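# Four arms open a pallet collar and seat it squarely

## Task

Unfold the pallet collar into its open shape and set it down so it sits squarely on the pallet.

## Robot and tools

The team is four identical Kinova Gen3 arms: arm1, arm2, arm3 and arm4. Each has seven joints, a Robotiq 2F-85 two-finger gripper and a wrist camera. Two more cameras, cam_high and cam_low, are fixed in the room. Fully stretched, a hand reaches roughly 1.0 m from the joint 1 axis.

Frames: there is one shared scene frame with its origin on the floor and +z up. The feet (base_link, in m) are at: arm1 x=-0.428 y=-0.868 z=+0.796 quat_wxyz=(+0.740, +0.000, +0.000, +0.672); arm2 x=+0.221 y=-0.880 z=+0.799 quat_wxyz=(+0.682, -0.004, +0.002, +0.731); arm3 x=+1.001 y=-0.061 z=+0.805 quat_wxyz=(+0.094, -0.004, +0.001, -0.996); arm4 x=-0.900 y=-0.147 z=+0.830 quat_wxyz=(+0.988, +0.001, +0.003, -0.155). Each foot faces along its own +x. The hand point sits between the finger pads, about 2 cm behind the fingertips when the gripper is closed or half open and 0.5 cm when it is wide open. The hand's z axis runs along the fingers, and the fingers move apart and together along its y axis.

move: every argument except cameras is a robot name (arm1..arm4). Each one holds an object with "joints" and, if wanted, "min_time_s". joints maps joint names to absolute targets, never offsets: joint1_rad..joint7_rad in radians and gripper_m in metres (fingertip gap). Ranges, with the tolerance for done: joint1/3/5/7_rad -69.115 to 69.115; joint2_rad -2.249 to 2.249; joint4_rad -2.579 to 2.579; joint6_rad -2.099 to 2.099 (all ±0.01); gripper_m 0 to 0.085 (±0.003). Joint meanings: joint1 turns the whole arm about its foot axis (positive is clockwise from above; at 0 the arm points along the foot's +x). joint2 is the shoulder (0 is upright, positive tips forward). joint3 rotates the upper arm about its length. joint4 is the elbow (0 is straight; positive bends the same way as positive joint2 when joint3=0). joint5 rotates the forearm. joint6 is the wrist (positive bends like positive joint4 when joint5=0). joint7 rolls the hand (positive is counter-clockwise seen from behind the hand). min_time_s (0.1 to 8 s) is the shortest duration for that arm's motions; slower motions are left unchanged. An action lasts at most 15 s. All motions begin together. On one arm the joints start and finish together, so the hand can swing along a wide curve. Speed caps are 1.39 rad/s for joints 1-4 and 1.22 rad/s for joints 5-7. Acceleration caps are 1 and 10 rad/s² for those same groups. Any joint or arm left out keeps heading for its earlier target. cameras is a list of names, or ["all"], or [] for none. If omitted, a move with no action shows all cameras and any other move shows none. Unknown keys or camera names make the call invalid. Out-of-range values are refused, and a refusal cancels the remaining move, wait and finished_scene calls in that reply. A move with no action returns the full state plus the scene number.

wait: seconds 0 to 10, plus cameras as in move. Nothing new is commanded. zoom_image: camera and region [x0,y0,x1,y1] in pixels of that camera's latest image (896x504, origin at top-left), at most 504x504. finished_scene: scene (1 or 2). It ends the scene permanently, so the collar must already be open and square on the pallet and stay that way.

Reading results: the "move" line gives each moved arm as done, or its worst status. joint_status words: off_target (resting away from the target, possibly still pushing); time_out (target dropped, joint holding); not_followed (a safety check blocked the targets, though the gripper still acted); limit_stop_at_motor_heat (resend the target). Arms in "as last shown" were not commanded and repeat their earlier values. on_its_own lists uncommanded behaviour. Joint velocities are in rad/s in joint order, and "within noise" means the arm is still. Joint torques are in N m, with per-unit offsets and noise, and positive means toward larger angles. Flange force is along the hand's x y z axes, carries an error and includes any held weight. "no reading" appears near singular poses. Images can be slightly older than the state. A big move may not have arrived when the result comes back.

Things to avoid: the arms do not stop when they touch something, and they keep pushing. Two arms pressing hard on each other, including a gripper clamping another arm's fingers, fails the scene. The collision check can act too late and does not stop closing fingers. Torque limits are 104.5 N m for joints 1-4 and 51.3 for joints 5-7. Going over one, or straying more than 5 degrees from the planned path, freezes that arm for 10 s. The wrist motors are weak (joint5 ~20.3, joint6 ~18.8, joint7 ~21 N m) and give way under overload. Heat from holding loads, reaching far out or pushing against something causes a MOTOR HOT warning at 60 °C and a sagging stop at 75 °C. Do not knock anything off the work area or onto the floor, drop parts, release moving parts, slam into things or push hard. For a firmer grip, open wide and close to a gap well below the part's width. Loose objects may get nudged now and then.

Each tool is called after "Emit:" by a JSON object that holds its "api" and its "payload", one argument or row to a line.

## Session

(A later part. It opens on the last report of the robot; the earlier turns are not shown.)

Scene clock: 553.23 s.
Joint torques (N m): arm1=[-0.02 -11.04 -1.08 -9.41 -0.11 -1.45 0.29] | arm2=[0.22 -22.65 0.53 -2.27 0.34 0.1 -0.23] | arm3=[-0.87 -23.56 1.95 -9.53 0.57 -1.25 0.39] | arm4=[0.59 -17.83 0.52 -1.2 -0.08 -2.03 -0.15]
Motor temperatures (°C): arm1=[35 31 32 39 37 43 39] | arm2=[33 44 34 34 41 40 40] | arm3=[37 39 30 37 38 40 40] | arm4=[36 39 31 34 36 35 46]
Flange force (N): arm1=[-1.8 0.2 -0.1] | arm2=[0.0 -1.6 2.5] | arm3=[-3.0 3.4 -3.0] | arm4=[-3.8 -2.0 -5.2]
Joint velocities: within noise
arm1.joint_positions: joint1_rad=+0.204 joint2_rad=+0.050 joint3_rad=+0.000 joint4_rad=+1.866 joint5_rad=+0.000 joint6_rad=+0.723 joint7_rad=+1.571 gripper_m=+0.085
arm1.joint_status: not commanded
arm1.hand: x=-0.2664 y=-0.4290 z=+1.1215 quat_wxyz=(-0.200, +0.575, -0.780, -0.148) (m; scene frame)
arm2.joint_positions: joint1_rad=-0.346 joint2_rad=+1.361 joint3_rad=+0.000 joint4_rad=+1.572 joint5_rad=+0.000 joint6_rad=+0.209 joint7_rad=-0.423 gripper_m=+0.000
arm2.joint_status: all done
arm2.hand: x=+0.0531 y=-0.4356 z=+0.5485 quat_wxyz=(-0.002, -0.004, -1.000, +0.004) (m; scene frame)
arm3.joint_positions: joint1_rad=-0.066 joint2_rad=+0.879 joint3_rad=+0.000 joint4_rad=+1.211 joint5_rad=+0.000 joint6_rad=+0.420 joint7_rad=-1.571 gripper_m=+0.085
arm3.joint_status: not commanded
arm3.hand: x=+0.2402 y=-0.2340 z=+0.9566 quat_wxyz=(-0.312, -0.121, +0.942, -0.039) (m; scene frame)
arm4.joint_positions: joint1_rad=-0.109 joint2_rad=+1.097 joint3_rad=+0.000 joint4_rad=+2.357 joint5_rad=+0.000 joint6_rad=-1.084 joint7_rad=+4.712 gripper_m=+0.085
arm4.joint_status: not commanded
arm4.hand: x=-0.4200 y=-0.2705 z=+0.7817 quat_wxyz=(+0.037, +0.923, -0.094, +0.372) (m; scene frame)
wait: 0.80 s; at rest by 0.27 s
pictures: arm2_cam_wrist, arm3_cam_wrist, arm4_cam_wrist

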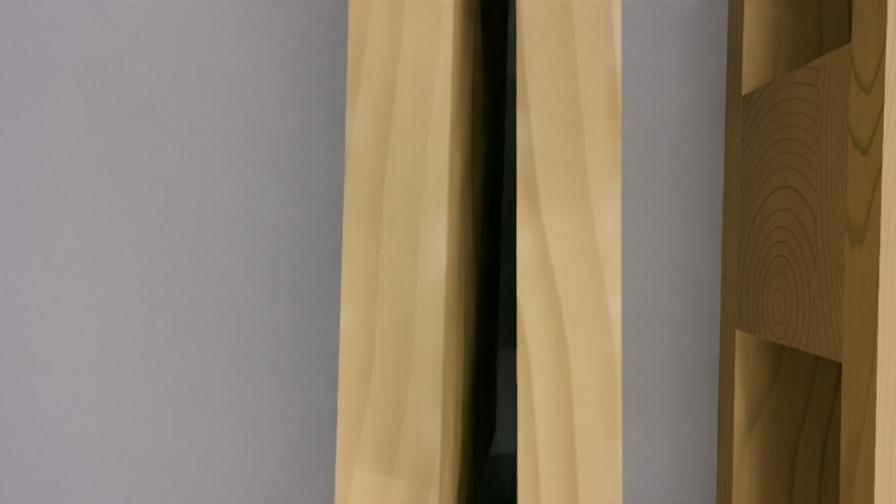

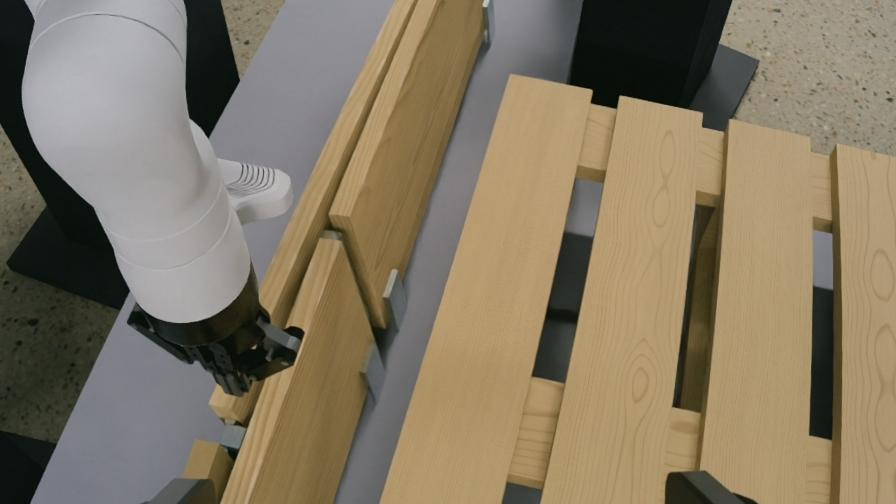

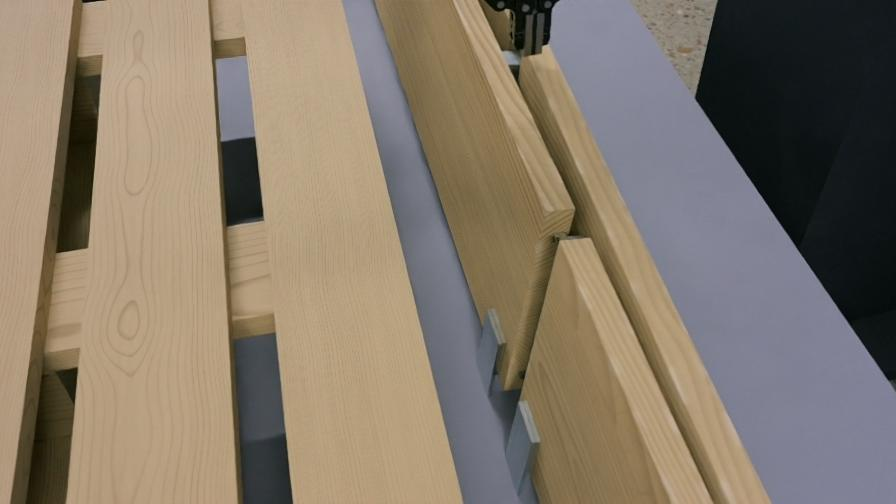

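Emit:
{"api": "move", "payload": {
  "arm2": {"joints":{"joint1_rad":-0.3413,"joint2_rad":1.3632,"joint4_rad":1.5553,"joint6_rad":0.2231,"joint7_rad":-0.4186},"min_time_s":1.5},
  "cameras": []
}}

Emit:
{"api": "wait", "payload": {
  "seconds": 0.8,
  "cameras": ["arm2_cam_wrist","arm3_cam_wrist","arm4_cam_wrist"]
}}

Emit:
{"api": "zoom_image", "payload": {
  "camera": "arm3_cam_wrist",
  "region": [200, 360, 270, 430]
}}

Emit:
{"api": "zoom_image", "payload": {
  "camera": "arm4_cam_wrist",
  "region": [490, 0, 560, 70]
}}

Scene clock: 559.30 s.
Joint torques (N m): arm1=[-0.05 -11.02 -1.18 -9.4 -0.12 -1.49 0.25] | arm2=[0.19 -22.79 0.6 -2.44 0.36 0.06 -0.26] | arm3=[-0.87 -23.56 1.99 -9.53 0.52 -1.33 0.4] | arm4=[0.57 -17.87 0.5 -1.14 -0.1 -2.05 -0.18]
Motor temperatures (°C): arm1=[35 31 32 39 37 43 39] | arm2=[33 44 34 34 41 40 40] | arm3=[37 39 30 37 38 40 40] | arm4=[36 39 31 34 36 35 46]
Flange force (N): arm1=[-1.9 -0.1 -0.2] | arm2=[-0.1 -1.5 2.5] | arm3=[-2.8 3.5 -3.0] | arm4=[-3.8 -1.8 -5.0]
move: arm2 done
Joint velocities: within noise
arm1, arm3, arm4: as last shown
arm2.joint_positions: joint1_rad=-0.341 joint2_rad=+1.363 joint3_rad=+0.000 joint4_rad=+1.555 joint5_rad=+0.000 joint6_rad=+0.223 joint7_rad=-0.419 gripper_m=+0.000
arm2.joint_status: all done
arm2.hand: x=+0.0532 y=-0.4306 z=+0.5486 quat_wxyz=(-0.002, -0.004, -1.000, +0.004) (m; scene frame)
pictures: none
No camera images: "cameras" was empty.

Scene clock: 560.10 s.
Joint torques (N m): arm1=[0.01 -11.06 -1.14 -9.37 -0.11 -1.5 0.27] | arm2=[0.2 -22.83 0.56 -2.46 0.33 0.04 -0.25] | arm3=[-0.91 -23.52 2 -9.53 0.55 -1.27 0.38] | arm4=[0.55 -17.84 0.5 -1.16 -0.06 -2.05 -0.17]
Motor temperatures (°C): arm1=[35 31 32 39 37 43 39] | arm2=[33 44 34 34 41 40 40] | arm3=[37 39 30 37 38 40 40] | arm4=[36 39 31 34 36 35 46]
Flange force (N): arm1=[-2.1 0.1 -0.2] | arm2=[-0.1 -1.5 2.5] | arm3=[-3.0 3.6 -3.1] | arm4=[-3.7 -1.9 -5.1]
Joint velocities: within noise
arm1.joint_positions: joint1_rad=+0.204 joint2_rad=+0.050 joint3_rad=+0.000 joint4_rad=+1.866 joint5_rad=+0.000 joint6_rad=+0.723 joint7_rad=+1.571 gripper_m=+0.085
arm1.joint_status: not commanded
arm1.hand: x=-0.2664 y=-0.4290 z=+1.1215 quat_wxyz=(-0.200, +0.575, -0.780, -0.148) (m; scene frame)
arm2.joint_positions: joint1_rad=-0.341 joint2_rad=+1.363 joint3_rad=+0.000 joint4_rad=+1.555 joint5_rad=+0.000 joint6_rad=+0.223 joint7_rad=-0.419 gripper_m=+0.000
arm2.joint_status: all done
arm2.hand: x=+0.0532 y=-0.4306 z=+0.5486 quat_wxyz=(-0.002, -0.004, -1.000, +0.004) (m; scene frame)
arm3.joint_positions: joint1_rad=-0.066 joint2_rad=+0.879 joint3_rad=+0.000 joint4_rad=+1.211 joint5_rad=+0.000 joint6_rad=+0.420 joint7_rad=-1.571 gripper_m=+0.085
arm3.joint_status: not commanded
arm3.hand: x=+0.2402 y=-0.2340 z=+0.9566 quat_wxyz=(-0.312, -0.121, +0.942, -0.039) (m; scene frame)
arm4.joint_positions: joint1_rad=-0.109 joint2_rad=+1.097 joint3_rad=+0.000 joint4_rad=+2.357 joint5_rad=+0.000 joint6_rad=-1.084 joint7_rad=+4.712 gripper_m=+0.085
arm4.joint_status: not commanded
arm4.hand: x=-0.4200 y=-0.2705 z=+0.7817 quat_wxyz=(+0.037, +0.923, -0.094, +0.372) (m; scene frame)
wait: 0.80 s; at rest by 0.27 s
pictures: arm2_cam_wrist, arm3_cam_wrist, arm4_cam_wrist

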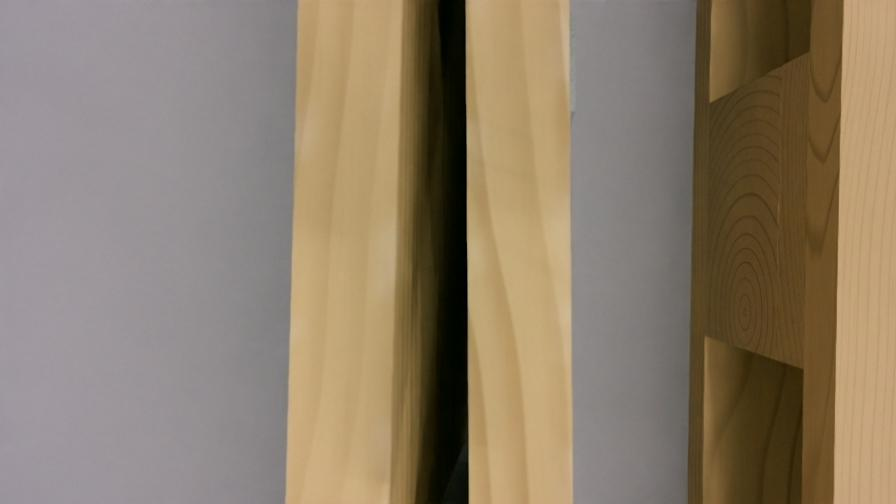

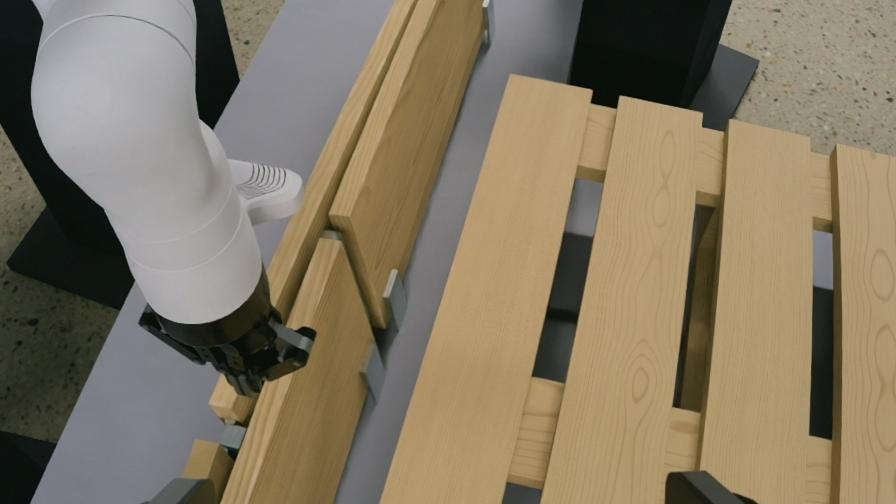

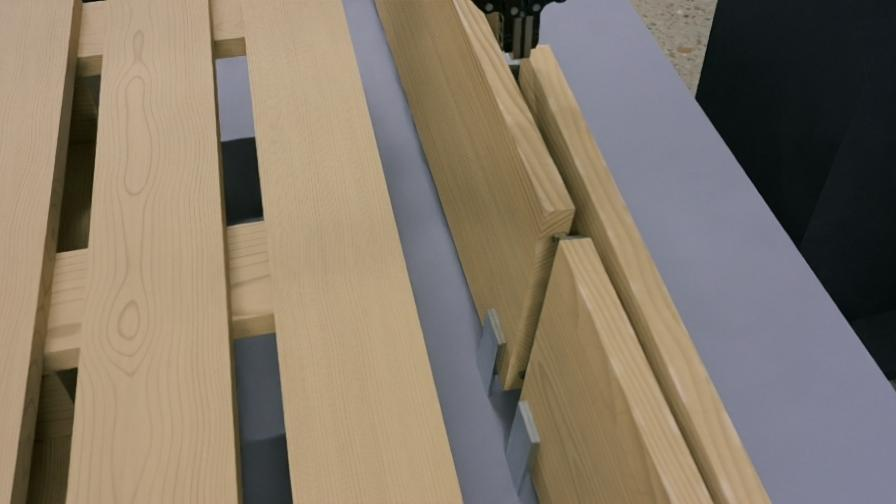

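Scaled by 7.200 from the camera's 896x504 image, which has a finer 1280x720 frame.

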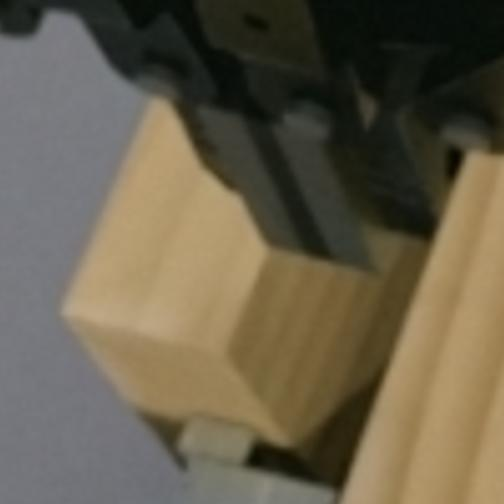

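Scaled by 7.200 from the camera's 896x504 image, which has a finer 1280x720 frame.

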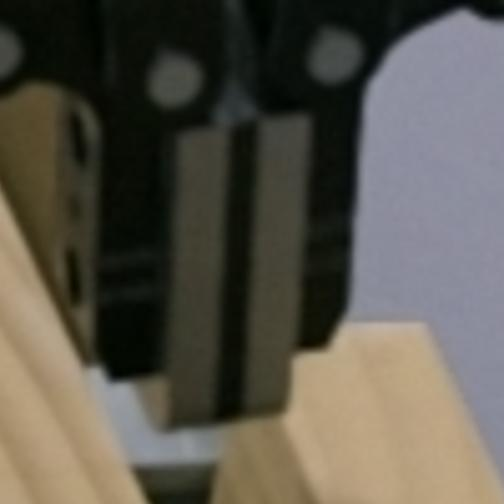

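Emit:
{"api": "move", "payload": {
  "arm2": {"joints":{"joint2_rad":1.3551,"joint4_rad":1.6413,"joint6_rad":0.0652},"min_time_s":1.5},
  "cameras": []
}}

Emit:
{"api": "wait", "payload": {
  "seconds": 0.8,
  "cameras": ["arm2_cam_wrist","arm3_cam_wrist","arm4_cam_wrist"]
}}

Emit:
{"api": "zoom_image", "payload": {
  "camera": "arm3_cam_wrist",
  "region": [200, 360, 270, 430]
}}

Emit:
{"api": "zoom_image", "payload": {
  "camera": "arm4_cam_wrist",
  "region": [490, 0, 560, 70]
}}

Scene clock: 566.97 s.
Joint torques (N m): arm1=[0 -11.04 -1.06 -9.45 -0.11 -1.49 0.3] | arm2=[0.2 -22.24 0.6 -1.97 0.34 -0.14 -0.26] | arm3=[-0.87 -23.49 2.02 -9.51 0.53 -1.27 0.38] | arm4=[0.56 -17.84 0.53 -1.15 -0.08 -2.05 -0.16]
Motor temperatures (°C): arm1=[35 31 32 39 37 43 39] | arm2=[33 44 34 34 41 40 40] | arm3=[37 39 30 37 38 40 40] | arm4=[36 39 31 34 36 35 46]
Flange force (N): arm1=[-1.8 0.3 -0.2] | arm2=[-0.1 -1.9 2.3] | arm3=[-2.9 3.5 -3.1] | arm4=[-3.7 -1.9 -5.0]
move: arm2 done
Joint velocities: within noise
arm1, arm3, arm4: as last shown
arm2.joint_positions: joint1_rad=-0.341 joint2_rad=+1.355 joint3_rad=+0.000 joint4_rad=+1.641 joint5_rad=+0.000 joint6_rad=+0.065 joint7_rad=-0.419 gripper_m=+0.000
arm2.joint_status: all done
arm2.hand: x=+0.0531 y=-0.4305 z=+0.5484 quat_wxyz=(+0.014, -0.004, -0.999, -0.033) (m; scene frame)
pictures: none
No camera images: "cameras" was empty.

Scene clock: 567.77 s.
Joint torques (N m): arm1=[0 -10.96 -1.05 -9.36 -0.12 -1.49 0.28] | arm2=[0.19 -22.27 0.57 -1.99 0.36 -0.14 -0.25] | arm3=[-0.84 -23.57 1.94 -9.44 0.58 -1.31 0.4] | arm4=[0.58 -17.81 0.5 -1.15 -0.09 -2.07 -0.16]
Motor temperatures (°C): arm1=[35 31 32 39 37 43 39] | arm2=[33 44 34 34 41 40 40] | arm3=[37 39 30 37 38 40 40] | arm4=[36 39 31 34 36 35 46]
Flange force (N): arm1=[-2.0 0.2 -0.4] | arm2=[-0.1 -2.0 2.3] | arm3=[-2.4 3.4 -2.8] | arm4=[-3.5 -1.9 -5.1]
Joint velocities: within noise
arm1.joint_positions: joint1_rad=+0.204 joint2_rad=+0.050 joint3_rad=+0.000 joint4_rad=+1.866 joint5_rad=+0.000 joint6_rad=+0.723 joint7_rad=+1.571 gripper_m=+0.085
arm1.joint_status: not commanded
arm1.hand: x=-0.2664 y=-0.4290 z=+1.1215 quat_wxyz=(-0.200, +0.575, -0.780, -0.148) (m; scene frame)
arm2.joint_positions: joint1_rad=-0.341 joint2_rad=+1.355 joint3_rad=+0.000 joint4_rad=+1.641 joint5_rad=+0.000 joint6_rad=+0.065 joint7_rad=-0.419 gripper_m=+0.000
arm2.joint_status: all done
arm2.hand: x=+0.0531 y=-0.4305 z=+0.5484 quat_wxyz=(+0.014, -0.004, -0.999, -0.033) (m; scene frame)
arm3.joint_positions: joint1_rad=-0.066 joint2_rad=+0.879 joint3_rad=+0.000 joint4_rad=+1.211 joint5_rad=+0.000 joint6_rad=+0.420 joint7_rad=-1.571 gripper_m=+0.085
arm3.joint_status: not commanded
arm3.hand: x=+0.2402 y=-0.2340 z=+0.9566 quat_wxyz=(-0.312, -0.121, +0.942, -0.039) (m; scene frame)
arm4.joint_positions: joint1_rad=-0.109 joint2_rad=+1.097 joint3_rad=+0.000 joint4_rad=+2.357 joint5_rad=+0.000 joint6_rad=-1.084 joint7_rad=+4.712 gripper_m=+0.085
arm4.joint_status: not commanded
arm4.hand: x=-0.4200 y=-0.2705 z=+0.7817 quat_wxyz=(+0.037, +0.923, -0.094, +0.372) (m; scene frame)
wait: 0.80 s; at rest by 0.27 s
pictures: arm2_cam_wrist, arm3_cam_wrist, arm4_cam_wrist

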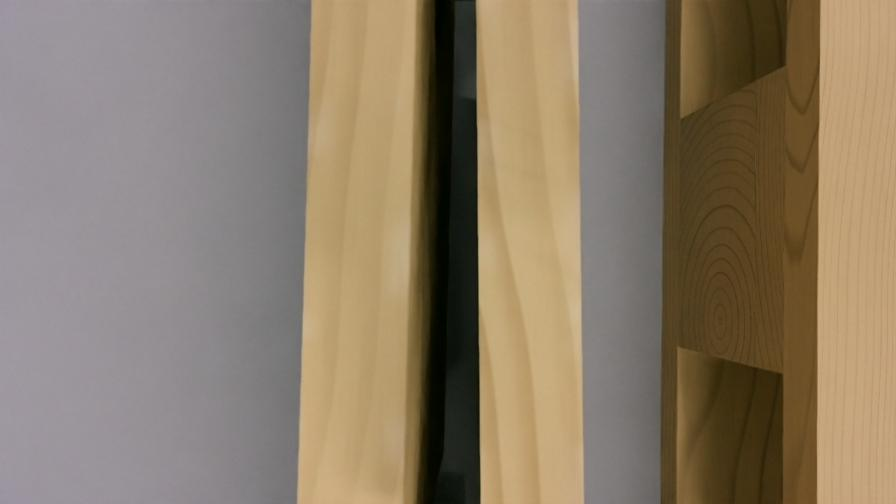

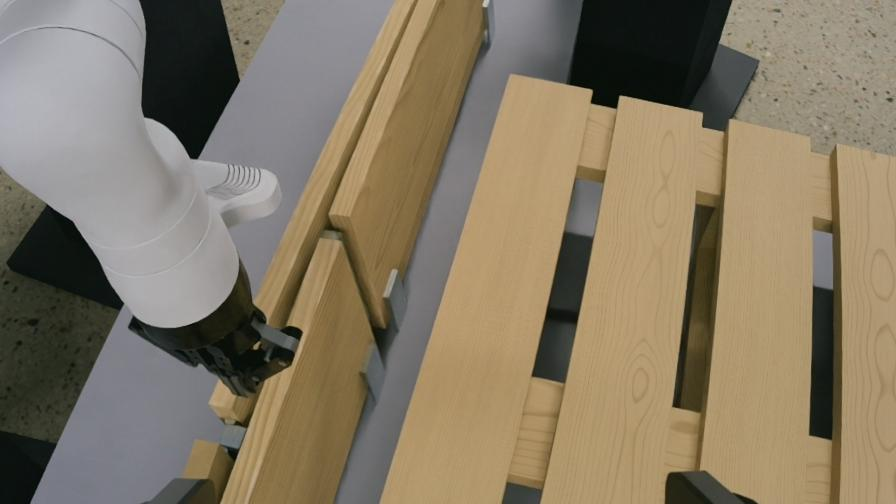

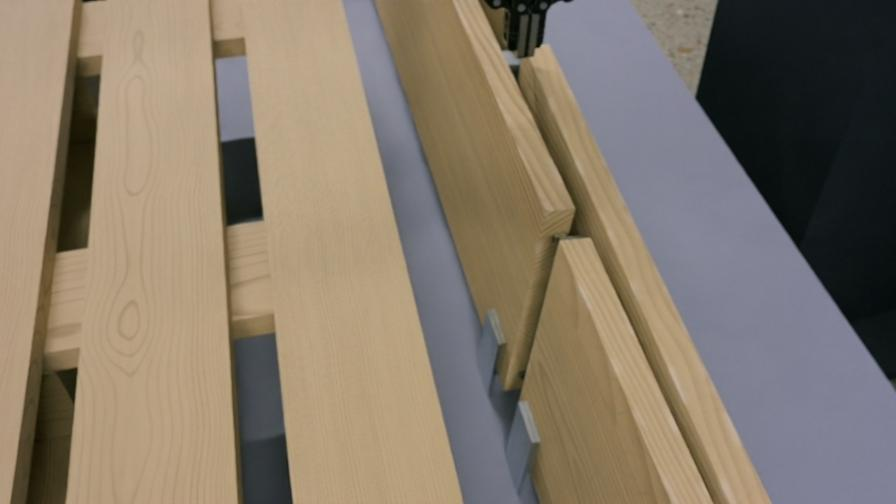

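Scaled by 7.200 from the camera's 896x504 image, which has a finer 1280x720 frame.

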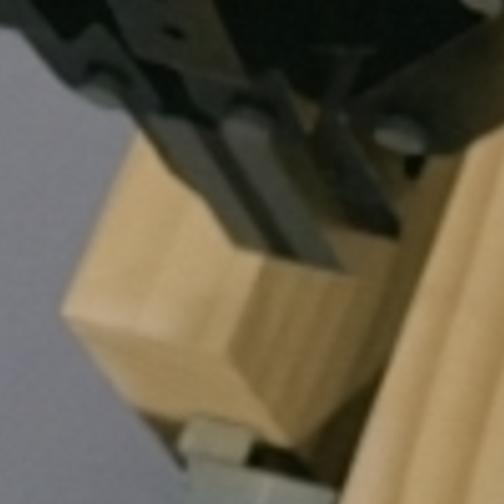

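Scaled by 7.200 from the camera's 896x504 image, which has a finer 1280x720 frame.

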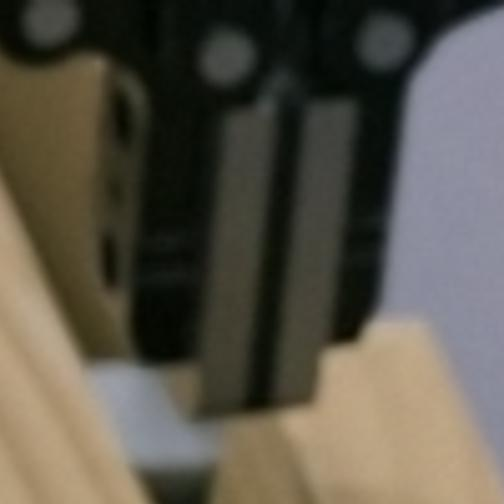

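Emit:
{"api": "move", "payload": {
  "arm2": {"joints":{"joint1_rad":-0.3421,"joint2_rad":1.3832,"joint4_rad":1.6240,"joint6_rad":0.0544,"joint7_rad":-0.4194},"min_time_s":1.5},
  "cameras": []
}}

Emit:
{"api": "wait", "payload": {
  "seconds": 0.8,
  "cameras": ["arm2_cam_wrist","arm3_cam_wrist","arm4_cam_wrist"]
}}

Emit:
{"api": "zoom_image", "payload": {
  "camera": "arm3_cam_wrist",
  "region": [200, 360, 270, 430]
}}

Emit:
{"api": "zoom_image", "payload": {
  "camera": "arm4_cam_wrist",
  "region": [490, 20, 560, 90]
}}

Scene clock: 572.73 s.
Joint torques (N m): arm1=[-0.09 -11.04 -1.11 -9.36 -0.13 -1.44 0.33] | arm2=[0.09 -21.82 0.41 -1.5 0.37 0.03 -0.26] | arm3=[-0.92 -23.49 1.9 -9.54 0.58 -1.28 0.41] | arm4=[0.58 -17.82 0.5 -1.15 -0.09 -2.05 -0.17]
Motor temperatures (°C): arm1=[35 31 32 39 37 43 39] | arm2=[33 44 34 34 41 40 40] | arm3=[37 39 30 37 38 40 40] | arm4=[36 39 31 34 36 35 46]
Flange force (N): arm1=[-2.0 0.3 -0.1] | arm2=[-0.1 -1.3 2.0] | arm3=[-3.1 3.5 -3.2] | arm4=[-3.7 -1.8 -5.1]
move: arm2 done
Joint velocities: within noise
arm1, arm3, arm4: as last shown
arm2.joint_positions: joint1_rad=-0.342 joint2_rad=+1.383 joint3_rad=+0.000 joint4_rad=+1.624 joint5_rad=+0.000 joint6_rad=+0.054 joint7_rad=-0.419 gripper_m=+0.000
arm2.joint_status: all done
arm2.hand: x=+0.0532 y=-0.4316 z=+0.5364 quat_wxyz=(+0.014, -0.004, -0.999, -0.033) (m; scene frame)
pictures: none
No camera images: "cameras" was empty.

Scene clock: 573.53 s.
Joint torques (N m): arm1=[0.03 -10.95 -1.04 -9.38 -0.1 -1.49 0.33] | arm2=[0.07 -21.82 0.42 -1.51 0.34 0.05 -0.26] | arm3=[-0.86 -23.61 1.97 -9.53 0.55 -1.29 0.41] | arm4=[0.61 -17.84 0.51 -1.14 -0.08 -2.04 -0.16]
Motor temperatures (°C): arm1=[35 31 32 39 37 43 39] | arm2=[33 44 34 34 41 40 40] | arm3=[37 39 30 37 38 40 40] | arm4=[36 39 31 34 36 35 46]
Flange force (N): arm1=[-1.9 0.5 -0.4] | arm2=[-0.2 -1.3 2.0] | arm3=[-2.9 3.4 -2.9] | arm4=[-3.7 -2.0 -5.0]
Joint velocities: within noise
arm1.joint_positions: joint1_rad=+0.204 joint2_rad=+0.050 joint3_rad=+0.000 joint4_rad=+1.866 joint5_rad=+0.000 joint6_rad=+0.723 joint7_rad=+1.571 gripper_m=+0.085
arm1.joint_status: not commanded
arm1.hand: x=-0.2664 y=-0.4290 z=+1.1215 quat_wxyz=(-0.200, +0.575, -0.780, -0.148) (m; scene frame)
arm2.joint_positions: joint1_rad=-0.342 joint2_rad=+1.383 joint3_rad=+0.000 joint4_rad=+1.624 joint5_rad=+0.000 joint6_rad=+0.054 joint7_rad=-0.419 gripper_m=+0.000
arm2.joint_status: all done
arm2.hand: x=+0.0532 y=-0.4316 z=+0.5364 quat_wxyz=(+0.014, -0.004, -0.999, -0.033) (m; scene frame)
arm3.joint_positions: joint1_rad=-0.066 joint2_rad=+0.879 joint3_rad=+0.000 joint4_rad=+1.211 joint5_rad=+0.000 joint6_rad=+0.420 joint7_rad=-1.571 gripper_m=+0.085
arm3.joint_status: not commanded
arm3.hand: x=+0.2402 y=-0.2340 z=+0.9566 quat_wxyz=(-0.312, -0.121, +0.942, -0.039) (m; scene frame)
arm4.joint_positions: joint1_rad=-0.109 joint2_rad=+1.097 joint3_rad=+0.000 joint4_rad=+2.357 joint5_rad=+0.000 joint6_rad=-1.084 joint7_rad=+4.712 gripper_m=+0.085
arm4.joint_status: not commanded
arm4.hand: x=-0.4200 y=-0.2705 z=+0.7817 quat_wxyz=(+0.037, +0.923, -0.094, +0.372) (m; scene frame)
wait: 0.80 s; at rest by 0.27 s
pictures: arm2_cam_wrist, arm3_cam_wrist, arm4_cam_wrist

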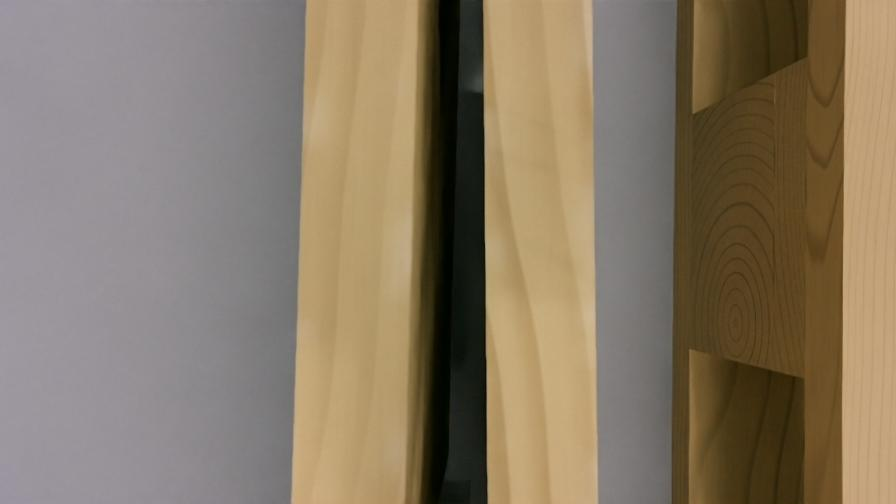

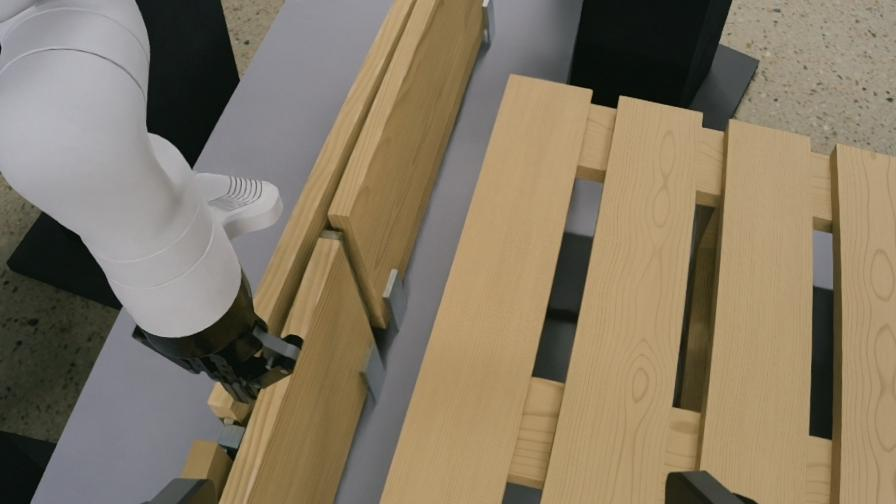

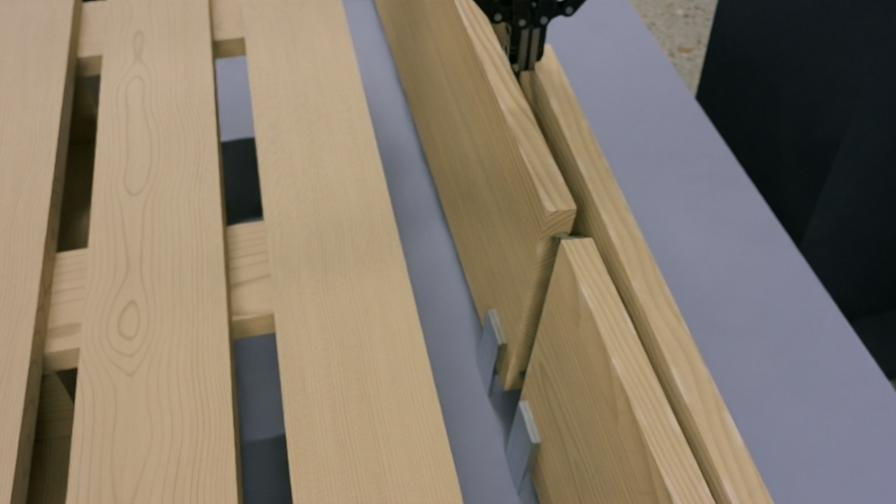

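Scaled by 7.200 from the camera's 896x504 image, which has a finer 1280x720 frame.

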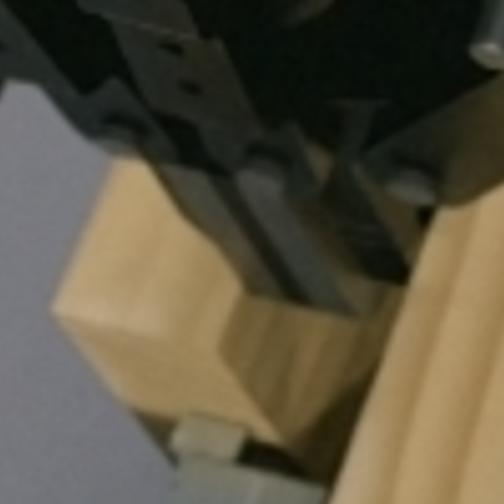

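Scaled by 7.200 from the camera's 896x504 image, which has a finer 1280x720 frame.

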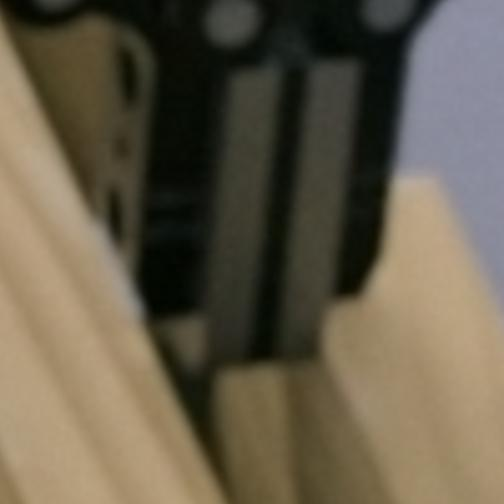

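Emit:
{"api": "move", "payload": {
  "arm2": {"joints":{"joint2_rad":1.3927,"joint4_rad":1.6169,"joint6_rad":0.0520},"min_time_s":1.5},
  "cameras": []
}}

Emit:
{"api": "wait", "payload": {
  "seconds": 0.8,
  "cameras": ["arm2_cam_wrist","arm3_cam_wrist","arm4_cam_wrist"]
}}

Emit:
{"api": "zoom_image", "payload": {
  "camera": "arm3_cam_wrist",
  "region": [200, 360, 270, 430]
}}

Emit:
{"api": "zoom_image", "payload": {
  "camera": "arm4_cam_wrist",
  "region": [490, 20, 560, 90]
}}

Scene clock: 582.87 s.
Joint torques (N m): arm1=[-0.08 -10.96 -1.09 -9.42 -0.1 -1.46 0.29] | arm2=[-3.33 0 -4.48 -1.38 0.13 -0.69 -0.34] | arm3=[-0.89 -23.58 2.02 -9.6 0.58 -1.24 0.37] | arm4=[0.61 -17.84 0.46 -1.18 -0.07 -2.06 -0.17]
Motor temperatures (°C): arm1=[35 31 32 39 37 43 39] | arm2=[33 44 34 34 41 40 40] | arm3=[37 39 30 37 38 40 40] | arm4=[36 39 31 34 36 35 46]
Flange force (N): arm1=[-1.7 0.0 -0.3] | arm2=[-6.7 1.5 -49.9] | arm3=[-3.4 3.6 -3.1] | arm4=[-3.7 -2.0 -5.1]
move: arm2 done
Joint velocities: within noise
arm1, arm3, arm4: as last shown
arm2.joint_positions: joint1_rad=-0.342 joint2_rad=+1.393 joint3_rad=+0.000 joint4_rad=+1.617 joint5_rad=+0.000 joint6_rad=+0.052 joint7_rad=-0.419 gripper_m=+0.000
arm2.joint_status: all done
arm2.hand: x=+0.0533 y=-0.4317 z=+0.5324 quat_wxyz=(+0.014, -0.004, -0.999, -0.032) (m; scene frame)
pictures: none
No camera images: "cameras" was empty.

Scene clock: 583.67 s.
Joint torques (N m): arm1=[-0.03 -11.03 -1.08 -9.44 -0.09 -1.45 0.28] | arm2=[-3.24 0.15 -4.53 -1.38 0.16 -0.67 -0.31] | arm3=[-0.87 -23.63 1.93 -9.55 0.57 -1.31 0.43] | arm4=[0.59 -17.86 0.49 -1.18 -0.07 -2.05 -0.16]
Motor temperatures (°C): arm1=[35 31 32 39 37 43 39] | arm2=[33 44 34 34 41 40 40] | arm3=[37 39 30 37 38 40 40] | arm4=[36 39 31 34 36 35 46]
Flange force (N): arm1=[-1.7 0.1 -0.1] | arm2=[-6.4 1.3 -50.3] | arm3=[-2.9 3.3 -2.9] | arm4=[-3.8 -1.9 -5.1]
Joint velocities: within noise
arm1.joint_positions: joint1_rad=+0.204 joint2_rad=+0.050 joint3_rad=+0.000 joint4_rad=+1.866 joint5_rad=+0.000 joint6_rad=+0.723 joint7_rad=+1.571 gripper_m=+0.085
arm1.joint_status: not commanded
arm1.hand: x=-0.2664 y=-0.4290 z=+1.1215 quat_wxyz=(-0.200, +0.575, -0.780, -0.148) (m; scene frame)
arm2.joint_positions: joint1_rad=-0.342 joint2_rad=+1.393 joint3_rad=+0.000 joint4_rad=+1.617 joint5_rad=+0.000 joint6_rad=+0.052 joint7_rad=-0.419 gripper_m=+0.000
arm2.joint_status: all done
arm2.hand: x=+0.0532 y=-0.4317 z=+0.5323 quat_wxyz=(+0.014, -0.004, -0.999, -0.032) (m; scene frame)
arm3.joint_positions: joint1_rad=-0.066 joint2_rad=+0.879 joint3_rad=+0.000 joint4_rad=+1.211 joint5_rad=+0.000 joint6_rad=+0.420 joint7_rad=-1.571 gripper_m=+0.085
arm3.joint_status: not commanded
arm3.hand: x=+0.2402 y=-0.2340 z=+0.9566 quat_wxyz=(-0.312, -0.121, +0.942, -0.039) (m; scene frame)
arm4.joint_positions: joint1_rad=-0.109 joint2_rad=+1.097 joint3_rad=+0.000 joint4_rad=+2.357 joint5_rad=+0.000 joint6_rad=-1.084 joint7_rad=+4.712 gripper_m=+0.085
arm4.joint_status: not commanded
arm4.hand: x=-0.4200 y=-0.2705 z=+0.7817 quat_wxyz=(+0.037, +0.923, -0.094, +0.372) (m; scene frame)
wait: 0.80 s; at rest by 0.27 s
pictures: arm2_cam_wrist, arm3_cam_wrist, arm4_cam_wrist

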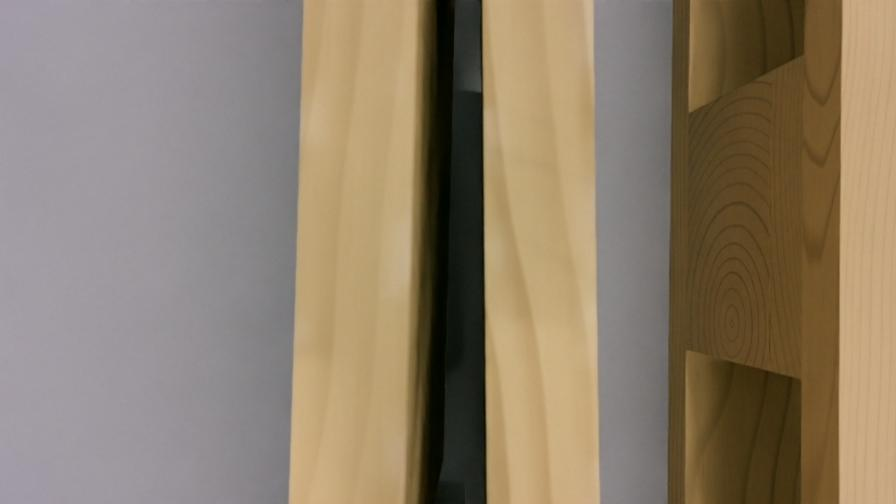

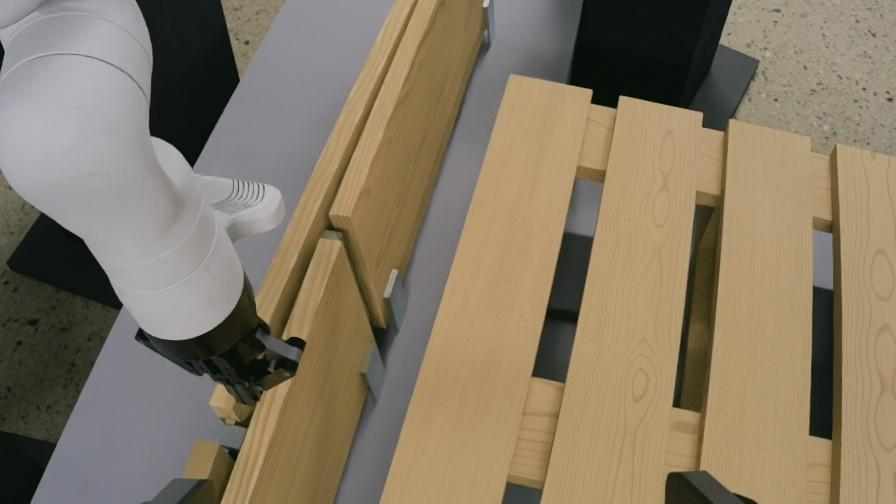

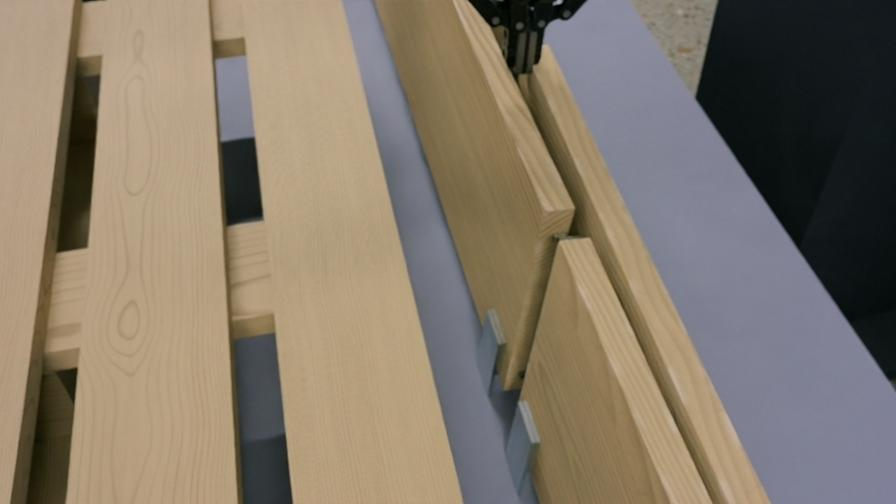

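Scaled by 7.200 from the camera's 896x504 image, which has a finer 1280x720 frame.

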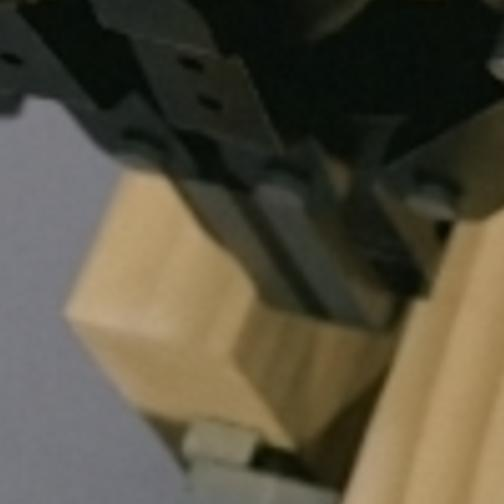

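Scaled by 7.200 from the camera's 896x504 image, which has a finer 1280x720 frame.

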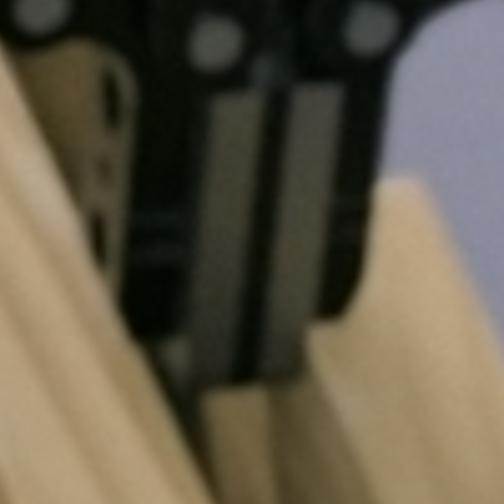

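Emit:
{"api": "move", "payload": {
  "arm2": {"joints":{"joint2_rad":1.2932,"joint4_rad":1.6854,"joint6_rad":0.0830},"min_time_s":2},
  "cameras": []
}}

Emit:
{"api": "wait", "payload": {
  "seconds": 0.8,
  "cameras": ["arm2_cam_wrist","arm3_cam_wrist","arm4_cam_wrist"]
}}

Emit:
{"api": "zoom_image", "payload": {
  "camera": "arm3_cam_wrist",
  "region": [200, 360, 270, 430]
}}

Emit:
{"api": "zoom_image", "payload": {
  "camera": "arm4_cam_wrist",
  "region": [490, 20, 560, 90]
}}

Scene clock: 596.80 s.
Joint torques (N m): arm1=[-0.07 -11.01 -1.14 -9.36 -0.14 -1.47 0.26] | arm2=[0.21 -22.14 0.59 -2.19 0.37 -0.22 -0.26] | arm3=[-0.88 -23.48 1.97 -9.54 0.52 -1.28 0.39] | arm4=[0.57 -17.82 0.49 -1.13 -0.12 -2.07 -0.17]
Motor temperatures (°C): arm1=[35 31 32 39 37 43 39] | arm2=[33 43 34 34 41 40 40] | arm3=[37 39 30 37 38 40 40] | arm4=[36 39 31 34 36 35 46]
Flange force (N): arm1=[-2.0 0.0 -0.3] | arm2=[-0.1 -1.9 2.3] | arm3=[-3.0 3.5 -3.2] | arm4=[-3.6 -1.7 -5.0]
move: arm2 done
Joint velocities: within noise
arm1, arm3, arm4: as last shown
arm2.joint_positions: joint1_rad=-0.342 joint2_rad=+1.293 joint3_rad=+0.000 joint4_rad=+1.685 joint5_rad=+0.000 joint6_rad=+0.083 joint7_rad=-0.419 gripper_m=+0.000
arm2.joint_status: all done
arm2.hand: x=+0.0530 y=-0.4312 z=+0.5745 quat_wxyz=(+0.014, -0.004, -0.999, -0.032) (m; scene frame)
pictures: none
No camera images: "cameras" was empty.

Scene clock: 597.60 s.
Joint torques (N m): arm1=[-0.02 -11.07 -1.12 -9.39 -0.1 -1.44 0.24] | arm2=[0.19 -22.15 0.55 -2.2 0.37 -0.21 -0.26] | arm3=[-0.9 -23.52 2.06 -9.56 0.56 -1.27 0.39] | arm4=[0.58 -17.83 0.51 -1.19 -0.08 -2.05 -0.16]
Motor temperatures (°C): arm1=[35 31 32 39 37 43 39] | arm2=[33 43 34 34 41 40 40] | arm3=[37 39 30 37 38 40 40] | arm4=[36 39 31 34 36 35 46]
Flange force (N): arm1=[-2.0 -0.1 0.0] | arm2=[-0.1 -1.9 2.3] | arm3=[-3.2 3.6 -3.2] | arm4=[-3.7 -1.9 -5.2]
Joint velocities: within noise
arm1.joint_positions: joint1_rad=+0.204 joint2_rad=+0.050 joint3_rad=+0.000 joint4_rad=+1.866 joint5_rad=+0.000 joint6_rad=+0.723 joint7_rad=+1.571 gripper_m=+0.085
arm1.joint_status: not commanded
arm1.hand: x=-0.2664 y=-0.4290 z=+1.1215 quat_wxyz=(-0.200, +0.575, -0.780, -0.148) (m; scene frame)
arm2.joint_positions: joint1_rad=-0.342 joint2_rad=+1.293 joint3_rad=+0.000 joint4_rad=+1.685 joint5_rad=+0.000 joint6_rad=+0.083 joint7_rad=-0.419 gripper_m=+0.000
arm2.joint_status: all done
arm2.hand: x=+0.0530 y=-0.4312 z=+0.5745 quat_wxyz=(+0.014, -0.004, -0.999, -0.032) (m; scene frame)
arm3.joint_positions: joint1_rad=-0.066 joint2_rad=+0.879 joint3_rad=+0.000 joint4_rad=+1.211 joint5_rad=+0.000 joint6_rad=+0.420 joint7_rad=-1.571 gripper_m=+0.085
arm3.joint_status: not commanded
arm3.hand: x=+0.2402 y=-0.2340 z=+0.9566 quat_wxyz=(-0.312, -0.121, +0.942, -0.039) (m; scene frame)
arm4.joint_positions: joint1_rad=-0.109 joint2_rad=+1.097 joint3_rad=+0.000 joint4_rad=+2.357 joint5_rad=+0.000 joint6_rad=-1.084 joint7_rad=+4.712 gripper_m=+0.085
arm4.joint_status: not commanded
arm4.hand: x=-0.4200 y=-0.2705 z=+0.7817 quat_wxyz=(+0.037, +0.923, -0.094, +0.372) (m; scene frame)
wait: 0.80 s; at rest by 0.27 s
pictures: arm2_cam_wrist, arm3_cam_wrist, arm4_cam_wrist

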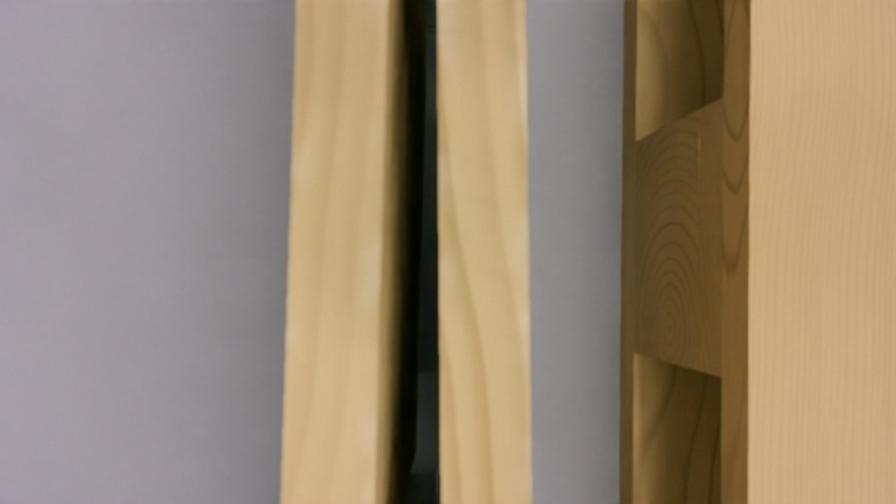

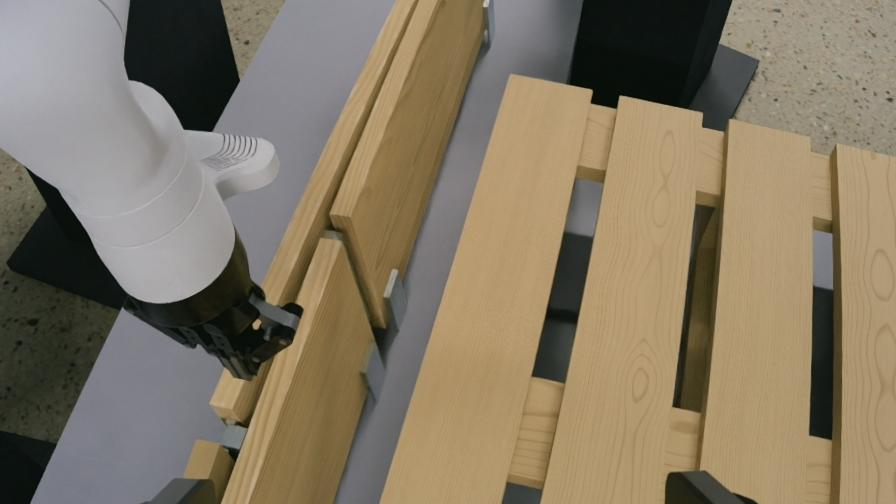

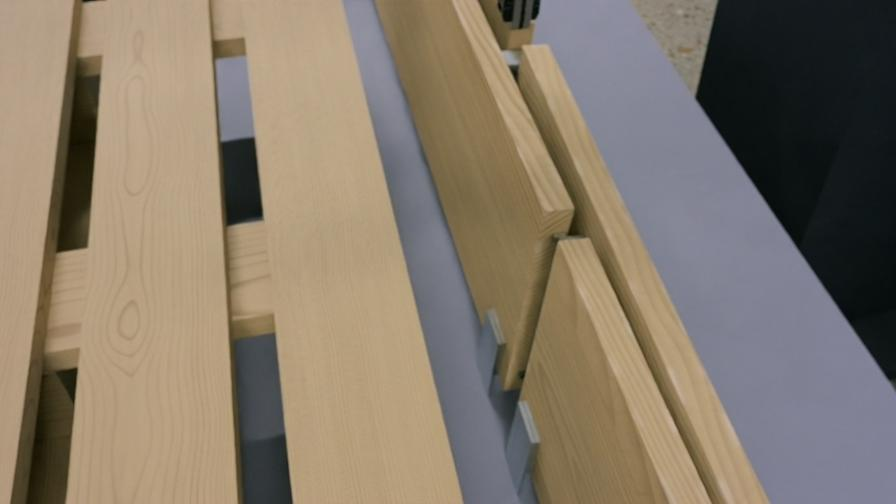

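Scaled by 7.200 from the camera's 896x504 image, which has a finer 1280x720 frame.

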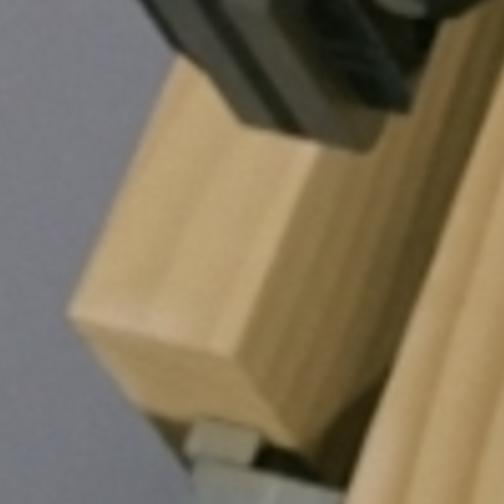

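Scaled by 7.200 from the camera's 896x504 image, which has a finer 1280x720 frame.

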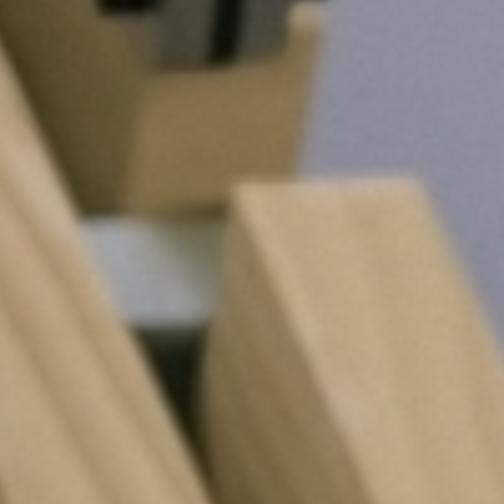

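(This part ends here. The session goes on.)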